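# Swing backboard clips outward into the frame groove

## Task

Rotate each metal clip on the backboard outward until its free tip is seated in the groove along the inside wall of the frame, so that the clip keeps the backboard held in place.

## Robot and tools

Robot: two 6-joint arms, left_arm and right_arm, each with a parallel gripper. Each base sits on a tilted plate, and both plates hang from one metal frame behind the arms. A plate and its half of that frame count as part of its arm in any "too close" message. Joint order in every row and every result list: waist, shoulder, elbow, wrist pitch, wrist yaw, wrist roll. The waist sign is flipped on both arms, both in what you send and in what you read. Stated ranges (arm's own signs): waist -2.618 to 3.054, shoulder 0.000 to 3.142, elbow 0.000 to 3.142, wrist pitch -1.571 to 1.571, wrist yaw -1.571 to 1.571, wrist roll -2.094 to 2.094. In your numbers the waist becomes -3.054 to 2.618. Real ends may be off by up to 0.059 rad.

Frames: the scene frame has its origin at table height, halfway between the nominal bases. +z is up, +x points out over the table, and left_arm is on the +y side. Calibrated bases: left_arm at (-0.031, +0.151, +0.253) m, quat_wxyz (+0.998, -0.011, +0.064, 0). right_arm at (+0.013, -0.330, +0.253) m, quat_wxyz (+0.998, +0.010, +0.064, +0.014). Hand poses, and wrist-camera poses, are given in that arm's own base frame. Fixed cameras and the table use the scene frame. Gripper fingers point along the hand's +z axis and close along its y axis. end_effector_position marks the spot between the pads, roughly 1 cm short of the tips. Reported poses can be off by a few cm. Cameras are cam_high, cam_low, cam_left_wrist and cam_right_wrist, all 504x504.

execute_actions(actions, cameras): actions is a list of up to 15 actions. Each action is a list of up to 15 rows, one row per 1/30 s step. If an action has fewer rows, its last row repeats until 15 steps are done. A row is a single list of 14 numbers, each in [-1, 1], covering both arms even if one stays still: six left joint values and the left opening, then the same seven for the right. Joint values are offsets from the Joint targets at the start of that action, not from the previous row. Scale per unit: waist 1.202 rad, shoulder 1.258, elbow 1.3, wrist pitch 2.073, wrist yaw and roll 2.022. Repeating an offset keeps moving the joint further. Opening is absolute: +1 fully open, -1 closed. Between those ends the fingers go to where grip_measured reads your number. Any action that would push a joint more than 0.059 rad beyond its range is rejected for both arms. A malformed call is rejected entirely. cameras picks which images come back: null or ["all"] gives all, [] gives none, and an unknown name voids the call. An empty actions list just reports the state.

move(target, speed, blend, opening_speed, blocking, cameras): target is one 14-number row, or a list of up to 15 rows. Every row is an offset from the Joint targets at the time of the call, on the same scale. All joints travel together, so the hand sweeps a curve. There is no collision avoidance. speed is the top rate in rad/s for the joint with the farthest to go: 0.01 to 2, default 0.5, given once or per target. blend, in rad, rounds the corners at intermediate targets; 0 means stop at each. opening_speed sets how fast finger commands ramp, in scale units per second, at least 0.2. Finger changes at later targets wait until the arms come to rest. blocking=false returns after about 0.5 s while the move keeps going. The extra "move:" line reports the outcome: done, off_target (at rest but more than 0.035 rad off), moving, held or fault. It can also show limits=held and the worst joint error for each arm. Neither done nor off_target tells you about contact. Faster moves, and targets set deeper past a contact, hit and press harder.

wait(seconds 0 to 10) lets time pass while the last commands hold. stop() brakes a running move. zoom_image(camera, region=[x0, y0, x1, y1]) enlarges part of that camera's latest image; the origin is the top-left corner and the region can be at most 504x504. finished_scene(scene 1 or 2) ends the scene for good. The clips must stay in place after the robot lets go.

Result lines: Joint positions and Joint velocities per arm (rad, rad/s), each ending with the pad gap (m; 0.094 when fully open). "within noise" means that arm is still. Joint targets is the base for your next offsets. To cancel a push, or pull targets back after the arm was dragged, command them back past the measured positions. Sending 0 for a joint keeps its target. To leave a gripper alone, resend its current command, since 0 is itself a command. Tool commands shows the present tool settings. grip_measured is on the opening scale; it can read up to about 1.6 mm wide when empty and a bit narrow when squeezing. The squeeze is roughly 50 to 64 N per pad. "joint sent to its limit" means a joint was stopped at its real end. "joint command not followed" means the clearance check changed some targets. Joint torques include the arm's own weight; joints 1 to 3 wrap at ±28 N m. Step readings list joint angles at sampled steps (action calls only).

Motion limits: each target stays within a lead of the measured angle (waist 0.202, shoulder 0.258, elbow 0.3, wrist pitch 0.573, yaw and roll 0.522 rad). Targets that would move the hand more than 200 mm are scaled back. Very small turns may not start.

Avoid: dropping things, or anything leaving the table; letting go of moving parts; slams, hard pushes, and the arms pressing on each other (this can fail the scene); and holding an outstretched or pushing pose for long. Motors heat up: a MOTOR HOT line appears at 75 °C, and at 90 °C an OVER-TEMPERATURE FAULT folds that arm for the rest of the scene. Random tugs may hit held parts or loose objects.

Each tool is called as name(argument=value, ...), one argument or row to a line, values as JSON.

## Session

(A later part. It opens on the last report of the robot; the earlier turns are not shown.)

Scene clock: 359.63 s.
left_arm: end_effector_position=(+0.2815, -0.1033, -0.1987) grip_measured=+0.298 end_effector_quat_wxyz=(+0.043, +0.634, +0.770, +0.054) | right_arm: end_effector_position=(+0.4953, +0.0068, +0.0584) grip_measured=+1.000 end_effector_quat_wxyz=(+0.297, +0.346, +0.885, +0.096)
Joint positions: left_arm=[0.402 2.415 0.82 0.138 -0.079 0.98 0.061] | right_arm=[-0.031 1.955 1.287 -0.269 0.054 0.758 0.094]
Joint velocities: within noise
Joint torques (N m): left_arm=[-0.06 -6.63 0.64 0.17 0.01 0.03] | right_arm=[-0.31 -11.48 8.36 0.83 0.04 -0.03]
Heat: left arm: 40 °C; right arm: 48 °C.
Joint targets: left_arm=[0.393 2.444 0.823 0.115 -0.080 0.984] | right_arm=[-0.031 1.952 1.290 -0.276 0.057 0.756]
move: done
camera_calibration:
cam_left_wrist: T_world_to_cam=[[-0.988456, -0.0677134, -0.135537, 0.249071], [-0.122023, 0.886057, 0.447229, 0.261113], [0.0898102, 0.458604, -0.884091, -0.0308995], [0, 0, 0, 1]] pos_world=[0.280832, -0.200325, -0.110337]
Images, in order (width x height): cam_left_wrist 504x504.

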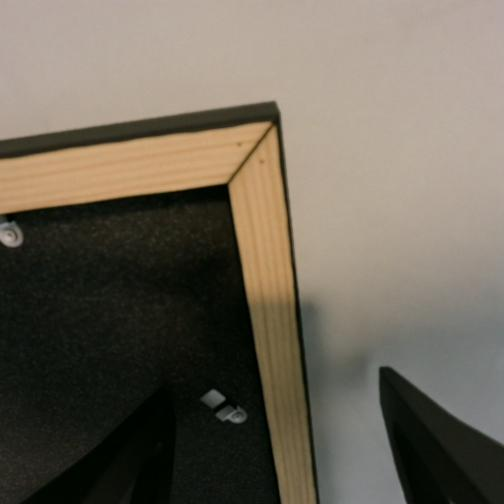

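move(
  target=[
    [0,-0.03,0,-0.0105,0,0,0.3,0,0,0,0,0,0,1],
    [0,-0.012,0,0.0106,0,0,0.3,0,0,0,0,0,0,1],
    [0,0,0,0.0106,0,0,0.3,0,0,0,0,0,0,1],
  ],
  speed=0.25,
  cameras=["cam_left_wrist"],
)

zoom_image(
  camera="cam_left_wrist",
  region=[130, 300, 280, 450],
)

Scene clock: 361.03 s.
left_arm: end_effector_position=(+0.2808, -0.1030, -0.1987) grip_measured=+0.298 end_effector_quat_wxyz=(+0.042, +0.634, +0.770, +0.054) | right_arm: end_effector_position=(+0.4953, +0.0068, +0.0584) grip_measured=+1.000 end_effector_quat_wxyz=(+0.297, +0.346, +0.885, +0.096)
Joint positions: left_arm=[0.402 2.415 0.82 0.135 -0.079 0.981 0.061] | right_arm=[-0.031 1.955 1.287 -0.269 0.054 0.758 0.094]
Joint velocities: within noise
Joint torques (N m): left_arm=[-0.08 -6.61 0.49 0.43 0.04 0.03] | right_arm=[-0.31 -11.48 8.36 0.83 0.04 -0.03]
Heat: left arm: 40 °C; right arm: 48 °C.
Joint targets: left_arm=[0.393 2.444 0.823 0.137 -0.080 0.985] | right_arm=[-0.031 1.952 1.290 -0.276 0.057 0.756]
move: done
camera_calibration:
cam_left_wrist: T_world_to_cam=[[-0.988859, -0.0671727, -0.132834, 0.249101], [-0.120425, 0.885545, 0.448674, 0.260591], [0.0874916, 0.459672, -0.883769, -0.0302219], [0, 0, 0, 1]] pos_world=[0.280352, -0.20014, -0.110541]
Images, in order (width x height): cam_left_wrist 504x504.

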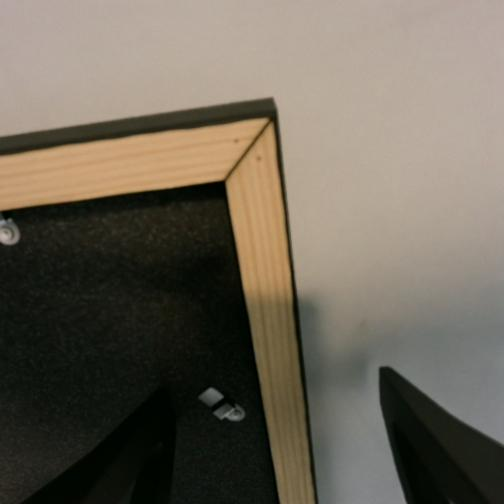

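Scaled by 3.360 from the camera's 504x504 image, which has a finer 720x720 frame.

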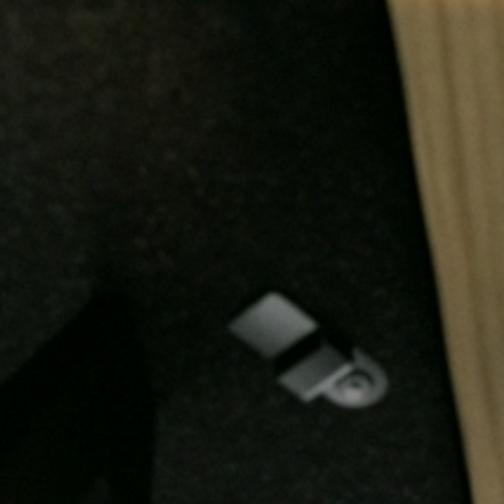

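move(
  target=[0,0,0,0,0,0,-0.66,0,0,0,0,0,0,1],
  opening_speed=0.35,
  cameras=["cam_left_wrist"],
)

zoom_image(
  camera="cam_left_wrist",
  region=[170, 310, 320, 460],
)

Scene clock: 365.37 s.
left_arm: end_effector_position=(+0.2813, -0.1027, -0.1987) grip_measured=-0.654 end_effector_quat_wxyz=(+0.043, +0.638, +0.767, +0.053) | right_arm: end_effector_position=(+0.4953, +0.0068, +0.0584) grip_measured=+1.000 end_effector_quat_wxyz=(+0.297, +0.346, +0.885, +0.096)
Joint positions: left_arm=[0.399 2.415 0.82 0.137 -0.076 0.992 0.016] | right_arm=[-0.031 1.955 1.287 -0.269 0.054 0.758 0.094]
Joint velocities: within noise
Joint torques (N m): left_arm=[0.18 -6.54 0.59 0.41 -0.07 -0.1] | right_arm=[-0.31 -11.47 8.36 0.83 0.05 -0.04]
Heat: left arm: 39 °C; right arm: 48 °C.
Joint targets: left_arm=[0.393 2.444 0.823 0.137 -0.080 0.985] | right_arm=[-0.031 1.952 1.290 -0.276 0.057 0.756]
move: done
camera_calibration:
cam_left_wrist: T_world_to_cam=[[-0.989416, -0.0592686, -0.13245, 0.250624], [-0.112967, 0.887505, 0.446736, 0.258143], [0.0910722, 0.45697, -0.884807, -0.0318754], [0, 0, 0, 1]] pos_world=[0.280036, -0.199683, -0.11033]
Images, in order (width x height): cam_left_wrist 504x504.

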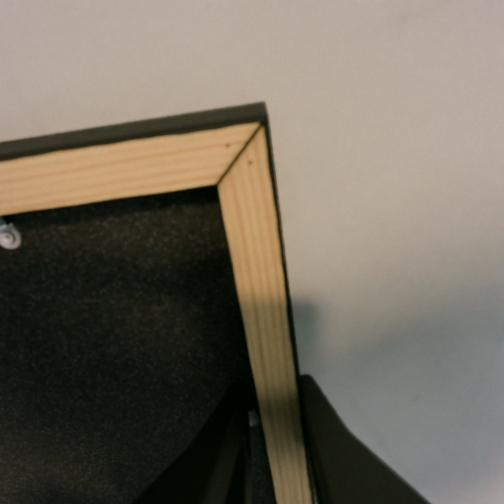

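Scaled by 3.360 from the camera's 504x504 image, which has a finer 720x720 frame.

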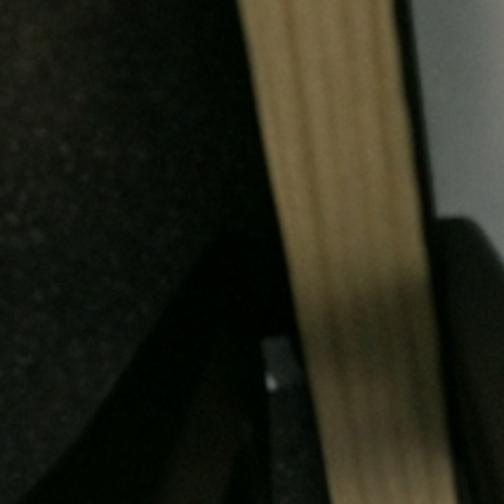

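move(
  target=[
    [0,0,0,0,0,0,-0.2,0,0,0,0,0,0,1],
    [0,-0.08,0,-0.03,0,0,-0.2,0,0,0,0,0,0,1],
  ],
  speed=0.8,
  opening_speed=2,
  cameras=["cam_left_wrist"],
)

zoom_image(
  camera="cam_left_wrist",
  region=[150, 230, 300, 380],
)

Scene clock: 367.50 s.
left_arm: end_effector_position=(+0.2846, -0.1028, -0.1864) grip_measured=-0.202 end_effector_quat_wxyz=(+0.043, +0.635, +0.769, +0.053) | right_arm: end_effector_position=(+0.4953, +0.0068, +0.0584) grip_measured=+1.000 end_effector_quat_wxyz=(+0.297, +0.346, +0.885, +0.096)
Joint positions: left_arm=[0.395 2.366 0.82 0.088 -0.076 0.989 0.037] | right_arm=[-0.031 1.955 1.287 -0.269 0.054 0.758 0.094]
Joint velocities: within noise
Joint torques (N m): left_arm=[0.51 -10.95 0.7 0.32 -0.03 -0.07] | right_arm=[-0.31 -11.48 8.38 0.84 0.04 -0.04]
Heat: left arm: 39 °C; right arm: 48 °C.
Joint targets: left_arm=[0.393 2.344 0.823 0.074 -0.080 0.984] | right_arm=[-0.031 1.952 1.290 -0.276 0.057 0.756]
move: done
camera_calibration:
cam_left_wrist: T_world_to_cam=[[-0.988981, -0.0657024, -0.132665, 0.254733], [-0.118834, 0.886753, 0.446707, 0.254657], [0.0882916, 0.457549, -0.88479, -0.0203505], [0, 0, 0, 1]] pos_world=[0.283984, -0.19977, -0.0979686]
Images, in order (width x height): cam_left_wrist 504x504.

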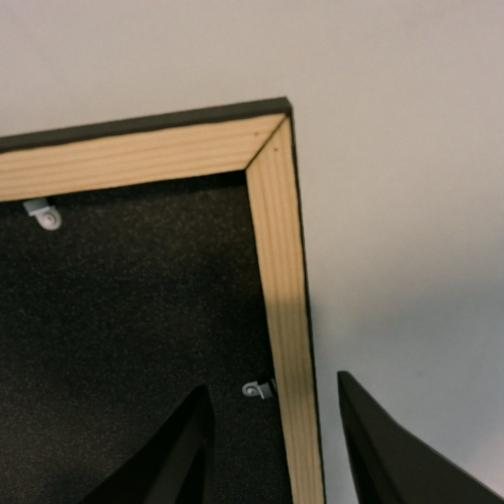

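Scaled by 3.360 from the camera's 504x504 image, which has a finer 720x720 frame.

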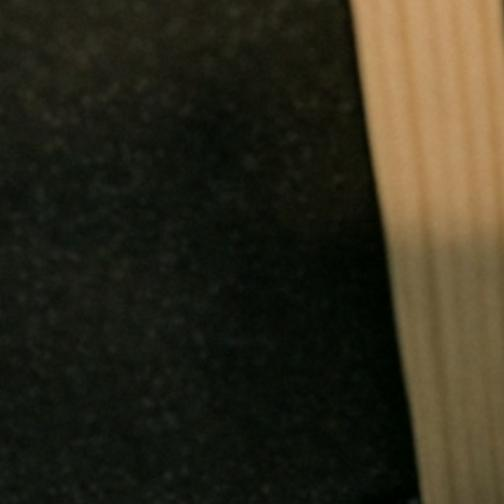

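zoom_image(
  camera="cam_left_wrist",
  region=[200, 320, 320, 440],
)

Scaled by 4.200 from the camera's 504x504 image, which has a finer 720x720 frame.

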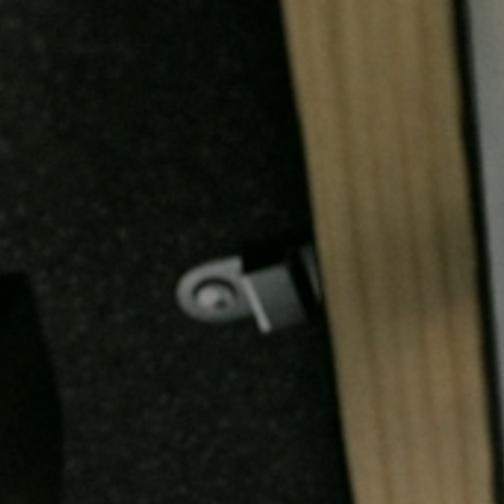

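move(
  target=[0,0.078,0,0.0288,0,0,-0.2,0,0,0,0,0,0,1],
  speed=0.3,
  cameras=["cam_left_wrist"],
)

zoom_image(
  camera="cam_left_wrist",
  region=[190, 340, 310, 460],
)

Scene clock: 371.53 s.
left_arm: end_effector_position=(+0.2782, -0.0999, -0.1989) grip_measured=-0.202 end_effector_quat_wxyz=(+0.035, +0.636, +0.770, +0.051) | right_arm: end_effector_position=(+0.4953, +0.0068, +0.0584) grip_measured=+1.000 end_effector_quat_wxyz=(+0.297, +0.346, +0.885, +0.096)
Joint positions: left_arm=[0.395 2.414 0.82 0.12 -0.077 0.989 0.037] | right_arm=[-0.031 1.955 1.287 -0.269 0.054 0.758 0.094]
Joint velocities: within noise
Joint torques (N m): left_arm=[0.62 -6.75 0.32 0.51 -0.02 -0.09] | right_arm=[-0.32 -11.47 8.38 0.83 0.04 -0.03]
Heat: left arm: 39 °C; right arm: 48 °C.
Joint targets: left_arm=[0.393 2.442 0.823 0.134 -0.080 0.985] | right_arm=[-0.031 1.952 1.290 -0.276 0.057 0.756]
move: done
camera_calibration:
cam_left_wrist: T_world_to_cam=[[-0.990778, -0.0649129, -0.118931, 0.250196], [-0.112471, 0.883487, 0.454753, 0.256429], [0.0755546, 0.463936, -0.882641, -0.0276164], [0, 0, 0, 1]] pos_world=[0.278816, -0.197499, -0.111231]
Images, in order (width x height): cam_left_wrist 504x504.

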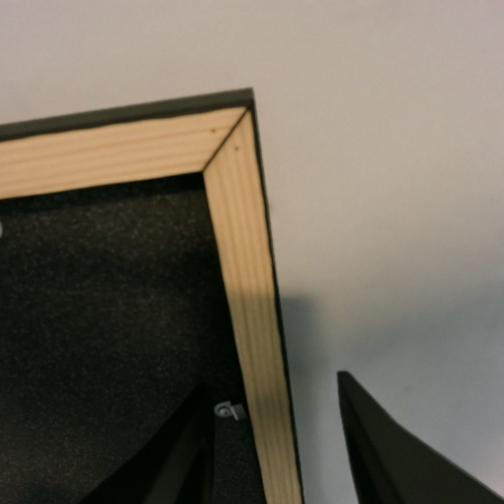

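Scaled by 4.200 from the camera's 504x504 image, which has a finer 720x720 frame.

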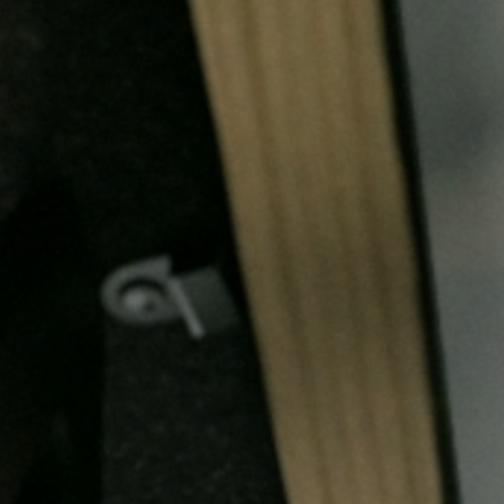

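move(
  target=[
    [0.0116,-0.02,0,0,0,0,-0.2,0,0,0,0,0,0,1],
    [0.0116,0,0,0,0,0,-0.2,0,0,0,0,0,0,1],
  ],
  speed=0.3,
  cameras=["cam_left_wrist"],
)

zoom_image(
  camera="cam_left_wrist",
  region=[190, 340, 310, 460],
)

Scene clock: 374.40 s.
left_arm: end_effector_position=(+0.2782, -0.1001, -0.1989) grip_measured=-0.202 end_effector_quat_wxyz=(+0.035, +0.636, +0.769, +0.053) | right_arm: end_effector_position=(+0.4953, +0.0068, +0.0584) grip_measured=+1.000 end_effector_quat_wxyz=(+0.297, +0.346, +0.885, +0.096)
Joint positions: left_arm=[0.397 2.414 0.82 0.12 -0.081 0.989 0.037] | right_arm=[-0.031 1.955 1.287 -0.269 0.054 0.758 0.094]
Joint velocities: within noise
Joint torques (N m): left_arm=[1.32 -6.65 0.5 0.53 0.05 -0.07] | right_arm=[-0.31 -11.48 8.38 0.84 0.04 -0.03]
Heat: left arm: 39 °C; right arm: 48 °C.
Joint targets: left_arm=[0.407 2.442 0.823 0.134 -0.080 0.985] | right_arm=[-0.031 1.952 1.290 -0.276 0.057 0.756]
move: done
camera_calibration:
cam_left_wrist: T_world_to_cam=[[-0.990723, -0.0626192, -0.12061, 0.250134], [-0.111405, 0.8825, 0.456927, 0.256601], [0.077826, 0.466125, -0.881289, -0.0276401], [0, 0, 0, 1]] pos_world=[0.278551, -0.197903, -0.111438]
Images, in order (width x height): cam_left_wrist 504x504.

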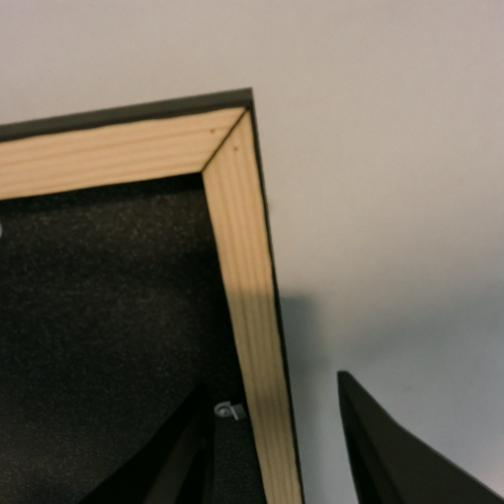

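Scaled by 4.200 from the camera's 504x504 image, which has a finer 720x720 frame.

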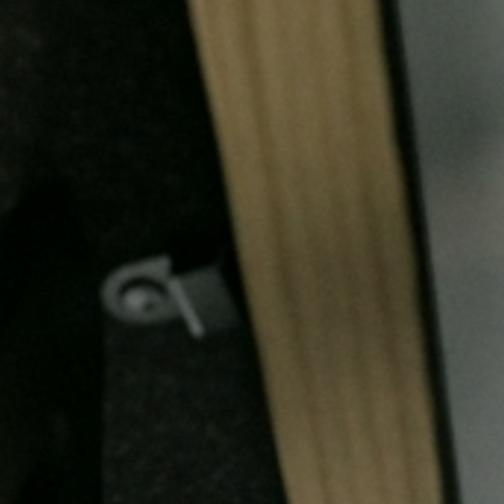

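move(
  target=[0,0,0,0,0,0,-0.45,0,0,0,0,0,0,1],
  opening_speed=0.35,
  cameras=["cam_left_wrist"],
)

zoom_image(
  camera="cam_left_wrist",
  region=[190, 340, 310, 460],
)

Scene clock: 376.03 s.
left_arm: end_effector_position=(+0.2815, -0.1012, -0.1985) grip_measured=-0.448 end_effector_quat_wxyz=(+0.041, +0.636, +0.769, +0.055) | right_arm: end_effector_position=(+0.4953, +0.0068, +0.0584) grip_measured=+1.000 end_effector_quat_wxyz=(+0.297, +0.346, +0.885, +0.096)
Joint positions: left_arm=[0.397 2.414 0.82 0.134 -0.082 0.989 0.026] | right_arm=[-0.031 1.955 1.287 -0.269 0.054 0.758 0.094]
Joint velocities: within noise
Joint torques (N m): left_arm=[1.51 -6.69 0.55 0.4 0.03 -0.04] | right_arm=[-0.31 -11.48 8.38 0.84 0.04 -0.04]
Heat: left arm: 39 °C; right arm: 48 °C.
Joint targets: left_arm=[0.407 2.442 0.823 0.134 -0.080 0.985] | right_arm=[-0.031 1.952 1.290 -0.276 0.057 0.756]
move: done
camera_calibration:
cam_left_wrist: T_world_to_cam=[[-0.988983, -0.0632926, -0.133819, 0.250214], [-0.117725, 0.884327, 0.451781, 0.258705], [0.0897455, 0.462557, -0.882035, -0.0309147], [0, 0, 0, 1]] pos_world=[0.280688, -0.198644, -0.110663]
Images, in order (width x height): cam_left_wrist 504x504.

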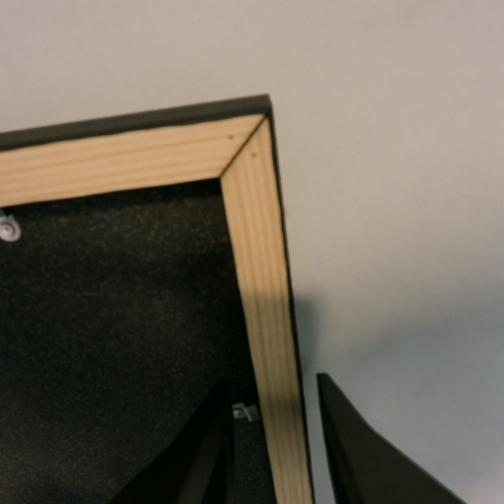

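Scaled by 4.200 from the camera's 504x504 image, which has a finer 720x720 frame.

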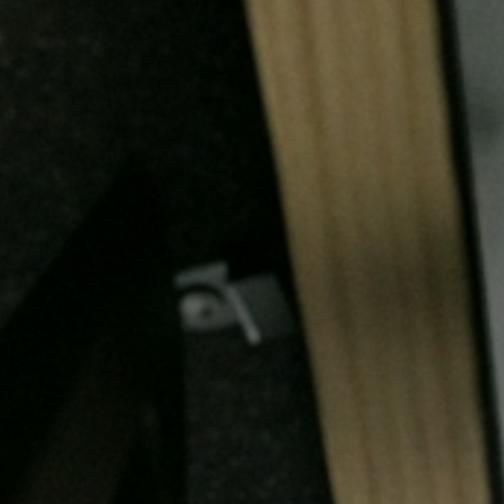

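move(
  target=[
    [0,0,0,0,0,0,-0.25,0,0,0,0,0,0,1],
    [-0.0083,-0.04,0,-0.022,0,0,-0.25,0,0,0,0,0,0,1],
    [-0.0083,0,0,-0.0039,0,0,-0.25,0,0,0,0,0,0,1],
  ],
  speed=0.3,
  cameras=["cam_left_wrist"],
)

zoom_image(
  camera="cam_left_wrist",
  region=[190, 340, 310, 460],
)

Scene clock: 379.03 s.
left_arm: end_effector_position=(+0.2777, -0.0995, -0.1989) grip_measured=-0.252 end_effector_quat_wxyz=(+0.033, +0.636, +0.769, +0.053) | right_arm: end_effector_position=(+0.4953, +0.0068, +0.0584) grip_measured=+1.000 end_effector_quat_wxyz=(+0.297, +0.346, +0.885, +0.096)
Joint positions: left_arm=[0.397 2.414 0.82 0.117 -0.082 0.989 0.035] | right_arm=[-0.031 1.955 1.287 -0.269 0.054 0.758 0.094]
Joint velocities: within noise
Joint torques (N m): left_arm=[0.7 -6.76 0.47 0.47 0.01 -0.11] | right_arm=[-0.31 -11.48 8.38 0.83 0.04 -0.03]
Heat: left arm: 39 °C; right arm: 48 °C.
Joint targets: left_arm=[0.397 2.442 0.823 0.126 -0.080 0.985] | right_arm=[-0.031 1.952 1.290 -0.276 0.057 0.756]
move: done
camera_calibration:
cam_left_wrist: T_world_to_cam=[[-0.990961, -0.0624484, -0.118733, 0.250062], [-0.110612, 0.881136, 0.459743, 0.256228], [0.0759096, 0.46872, -0.880079, -0.0268856], [0, 0, 0, 1]] pos_world=[0.278184, -0.197554, -0.11177]
Images, in order (width x height): cam_left_wrist 504x504.

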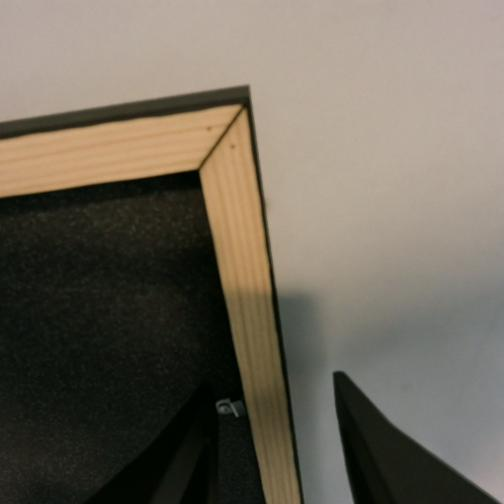

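Scaled by 4.200 from the camera's 504x504 image, which has a finer 720x720 frame.

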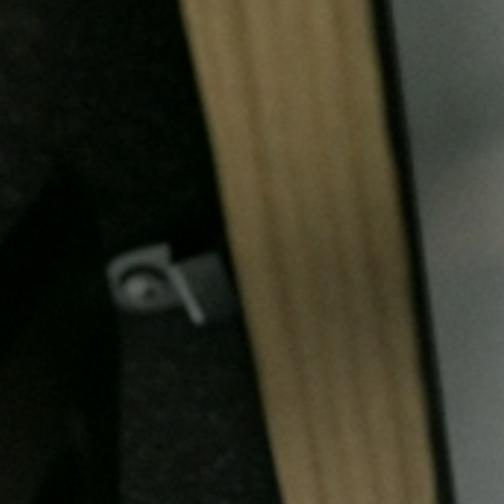

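move(
  target=[0,0,0,0,0,0,-0.45,0,0,0,0,0,0,1],
  opening_speed=0.35,
  cameras=["cam_left_wrist"],
)

zoom_image(
  camera="cam_left_wrist",
  region=[190, 340, 310, 460],
)

Scene clock: 380.80 s.
left_arm: end_effector_position=(+0.2806, -0.0999, -0.1986) grip_measured=-0.448 end_effector_quat_wxyz=(+0.038, +0.636, +0.769, +0.057) | right_arm: end_effector_position=(+0.4953, +0.0068, +0.0584) grip_measured=+1.000 end_effector_quat_wxyz=(+0.297, +0.346, +0.885, +0.096)
Joint positions: left_arm=[0.397 2.414 0.82 0.129 -0.087 0.989 0.026] | right_arm=[-0.031 1.955 1.287 -0.269 0.054 0.758 0.094]
Joint velocities: within noise
Joint torques (N m): left_arm=[0.61 -6.78 0.61 0.39 0.06 -0.1] | right_arm=[-0.31 -11.48 8.38 0.84 0.04 -0.03]
Heat: left arm: 39 °C; right arm: 48 °C.
Joint targets: left_arm=[0.397 2.442 0.823 0.126 -0.080 0.985] | right_arm=[-0.031 1.952 1.290 -0.276 0.057 0.756]
move: done
camera_calibration:
cam_left_wrist: T_world_to_cam=[[-0.98937, -0.0629528, -0.131085, 0.250073], [-0.116724, 0.881421, 0.457681, 0.258116], [0.0867285, 0.468117, -0.8794, -0.0295567], [0, 0, 0, 1]] pos_world=[0.280107, -0.19793, -0.111346]
Images, in order (width x height): cam_left_wrist 504x504.

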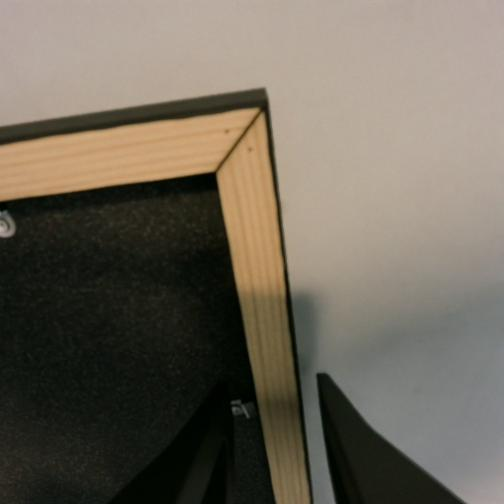

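Scaled by 4.200 from the camera's 504x504 image, which has a finer 720x720 frame.

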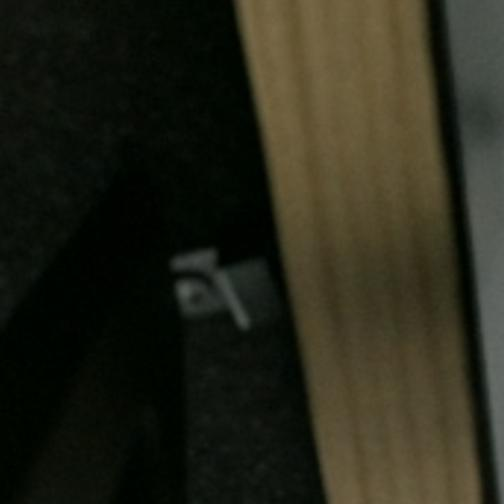

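move(
  target=[0,0,0,0,0,0,-0.68,0,0,0,0,0,0,1],
  opening_speed=0.3,
  cameras=["cam_left_wrist"],
)

zoom_image(
  camera="cam_left_wrist",
  region=[190, 340, 310, 460],
)

move(
  target=[
    [0,0,0,0,0,0,-0.2,0,0,0,0,0,0,1],
    [0,-0.11,0,-0.045,0,0,-0.2,0,0,0,0,0,0,1],
  ],
  speed=0.8,
  opening_speed=2,
  cameras=["cam_left_wrist"],
)

zoom_image(
  camera="cam_left_wrist",
  region=[190, 290, 310, 410],
)

Scene clock: 382.90 s.
left_arm: end_effector_position=(+0.2809, -0.0997, -0.1985) grip_measured=-0.671 end_effector_quat_wxyz=(+0.038, +0.636, +0.769, +0.058) | right_arm: end_effector_position=(+0.4953, +0.0068, +0.0584) grip_measured=+1.000 end_effector_quat_wxyz=(+0.297, +0.346, +0.885, +0.096)
Joint positions: left_arm=[0.397 2.414 0.82 0.13 -0.089 0.989 0.015] | right_arm=[-0.031 1.955 1.287 -0.269 0.054 0.758 0.094]
Joint velocities: within noise
Joint torques (N m): left_arm=[0.59 -6.71 0.39 0.36 0.08 -0.08] | right_arm=[-0.31 -11.48 8.38 0.83 0.04 -0.04]
Heat: left arm: 39 °C; right arm: 48 °C.
Joint targets: left_arm=[0.397 2.442 0.823 0.126 -0.080 0.984] | right_arm=[-0.031 1.952 1.290 -0.276 0.057 0.756]
move: done
camera_calibration:
cam_left_wrist: T_world_to_cam=[[-0.989168, -0.0629609, -0.132598, 0.250035], [-0.11756, 0.880732, 0.458793, 0.258304], [0.0878973, 0.469412, -0.878593, -0.029691], [0, 0, 0, 1]] pos_world=[0.280303, -0.197816, -0.11144]
Images, in order (width x height): cam_left_wrist 504x504.

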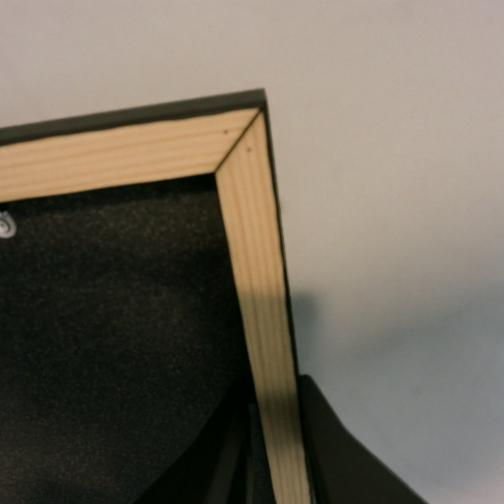

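Scaled by 4.200 from the camera's 504x504 image, which has a finer 720x720 frame.

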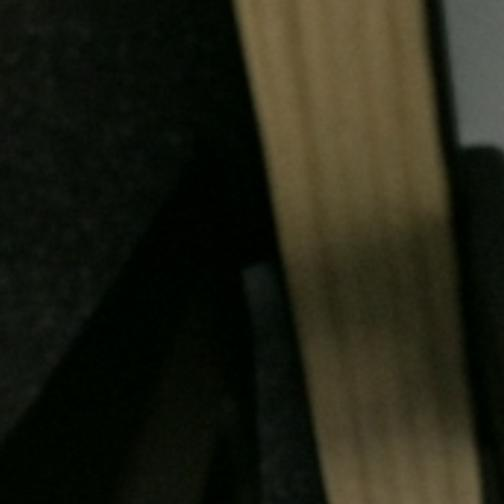

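Scene clock: 384.47 s.
left_arm: end_effector_position=(+0.2874, -0.1044, -0.1749) grip_measured=-0.202 end_effector_quat_wxyz=(+0.044, +0.635, +0.769, +0.054) | right_arm: end_effector_position=(+0.4953, +0.0068, +0.0584) grip_measured=+1.000 end_effector_quat_wxyz=(+0.297, +0.346, +0.885, +0.096)
Joint positions: left_arm=[0.397 2.322 0.82 0.046 -0.078 0.987 0.037] | right_arm=[-0.031 1.955 1.287 -0.269 0.054 0.758 0.094]
Joint velocities: within noise
Joint torques (N m): left_arm=[0.59 -10.61 1.16 0.31 0 -0.02] | right_arm=[-0.31 -11.48 8.36 0.84 0.04 -0.04]
Heat: left arm: 39 °C; right arm: 48 °C.
Joint targets: left_arm=[0.397 2.303 0.823 0.033 -0.080 0.984] | right_arm=[-0.031 1.952 1.290 -0.276 0.057 0.756]
move: done
camera_calibration:
cam_left_wrist: T_world_to_cam=[[-0.988509, -0.0654798, -0.136244, 0.258157], [-0.120279, 0.886635, 0.446555, 0.251579], [0.0915586, 0.457811, -0.884322, -0.0105178], [0, 0, 0, 1]] pos_world=[0.286413, -0.20134, -0.0864728]
Images, in order (width x height): cam_left_wrist 504x504.

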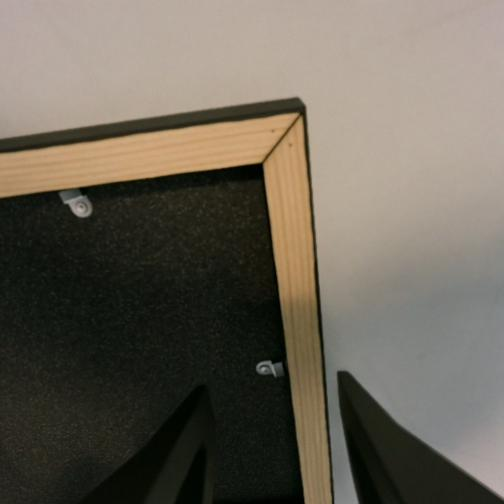

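Scaled by 4.200 from the camera's 504x504 image, which has a finer 720x720 frame.

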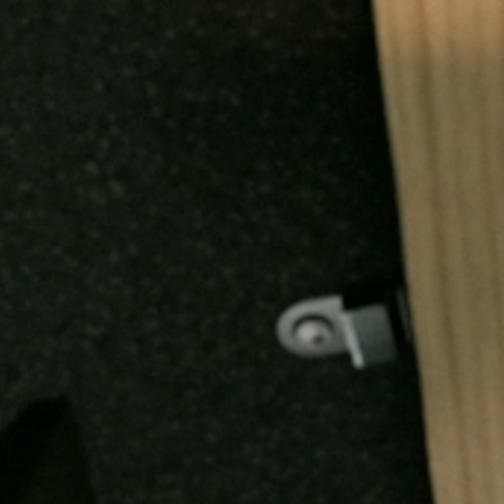

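move(
  target=[
    [0,-0.16,0,-0.06,0,0,-0.2,0,0,0,0,0,0,1],
    [-0.11,-0.182,0.458,-0.4096,0.012,-0.666,-0.2,0,0,0,0,0,0,1],
  ],
  speed=1.0,
  blend=[0.05,0],
  cameras=["cam_left_wrist","cam_high"],
)

Scene clock: 388.30 s.
left_arm: end_effector_position=(+0.3838, -0.0936, -0.0149) grip_measured=-0.202 end_effector_quat_wxyz=(+0.038, -0.044, +0.998, +0.020) | right_arm: end_effector_position=(+0.4953, +0.0068, +0.0584) grip_measured=+1.000 end_effector_quat_wxyz=(+0.297, +0.346, +0.885, +0.096)
Joint positions: left_arm=[0.27 2.106 1.402 -0.807 -0.062 -0.355 0.037] | right_arm=[-0.031 1.955 1.287 -0.269 0.054 0.758 0.094]
Joint velocities: within noise
Joint torques (N m): left_arm=[0.21 -14.15 6.17 0.22 0.08 -0.08] | right_arm=[-0.31 -11.48 8.39 0.83 0.04 -0.04]
Heat: left arm: 40 °C; right arm: 48 °C.
Joint targets: left_arm=[0.264 2.074 1.418 -0.816 -0.056 -0.362] | right_arm=[-0.031 1.952 1.290 -0.276 0.057 0.756]
move: done
camera_calibration:
cam_left_wrist: T_world_to_cam=[[-0.0342522, -0.998394, -0.0451293, -0.0762414], [-0.92988, 0.015288, 0.367545, 0.410195], [-0.366265, 0.054554, -0.92891, 0.254503], [0, 0, 0, 1]] pos_world=[0.472036, -0.0962741, 0.0822043]
Images, in order (width x height): cam_high 504x504, cam_left_wrist 504x504.

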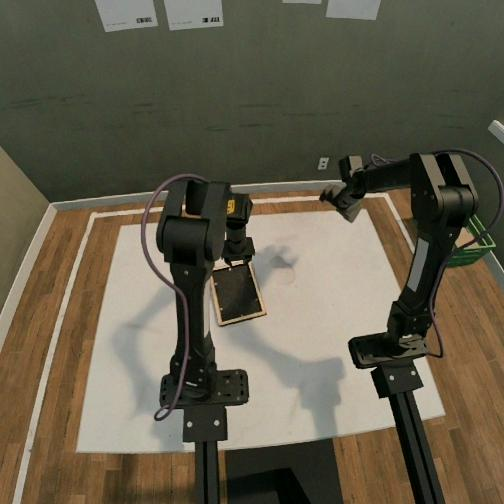

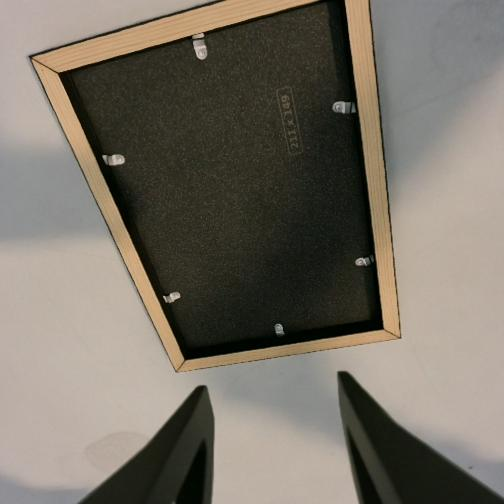

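zoom_image(
  camera="cam_left_wrist",
  region=[80, 20, 230, 170],
)

zoom_image(
  camera="cam_left_wrist",
  region=[130, 260, 230, 360],
)

zoom_image(
  camera="cam_left_wrist",
  region=[230, 280, 330, 380],
)

zoom_image(
  camera="cam_left_wrist",
  region=[310, 210, 410, 310],
)

zoom_image(
  camera="cam_left_wrist",
  region=[290, 50, 390, 150],
)

Scaled by 3.360 from the camera's 504x504 image, which has a finer 720x720 frame.

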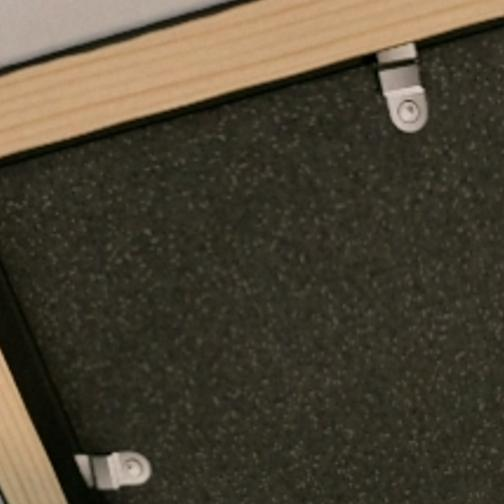

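Scaled by 5.040 from the camera's 504x504 image, which has a finer 720x720 frame.

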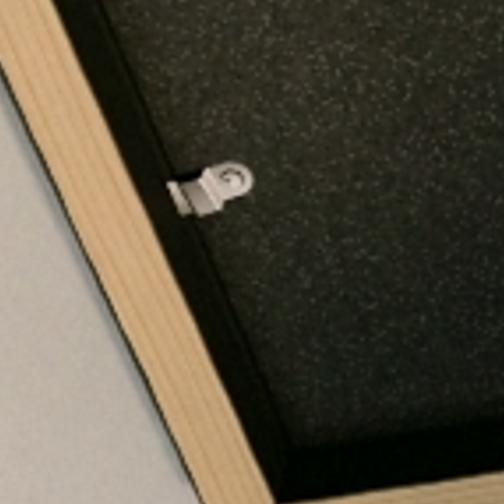

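Scaled by 5.040 from the camera's 504x504 image, which has a finer 720x720 frame.

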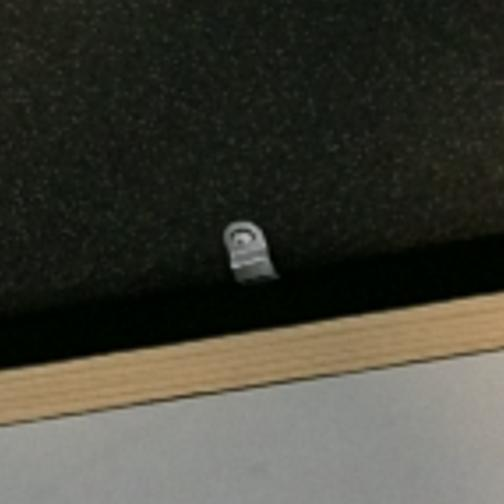

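Scaled by 5.040 from the camera's 504x504 image, which has a finer 720x720 frame.

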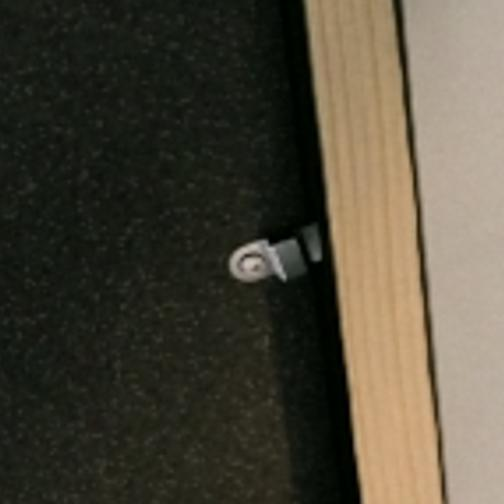

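Scaled by 5.040 from the camera's 504x504 image, which has a finer 720x720 frame.

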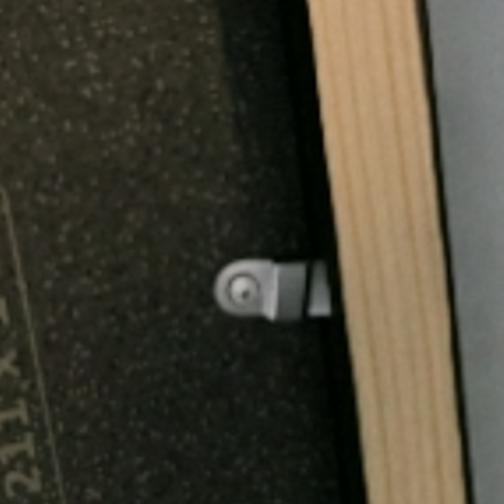

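finished_scene(
  scene=2,
)

The scene is finished: the task was done.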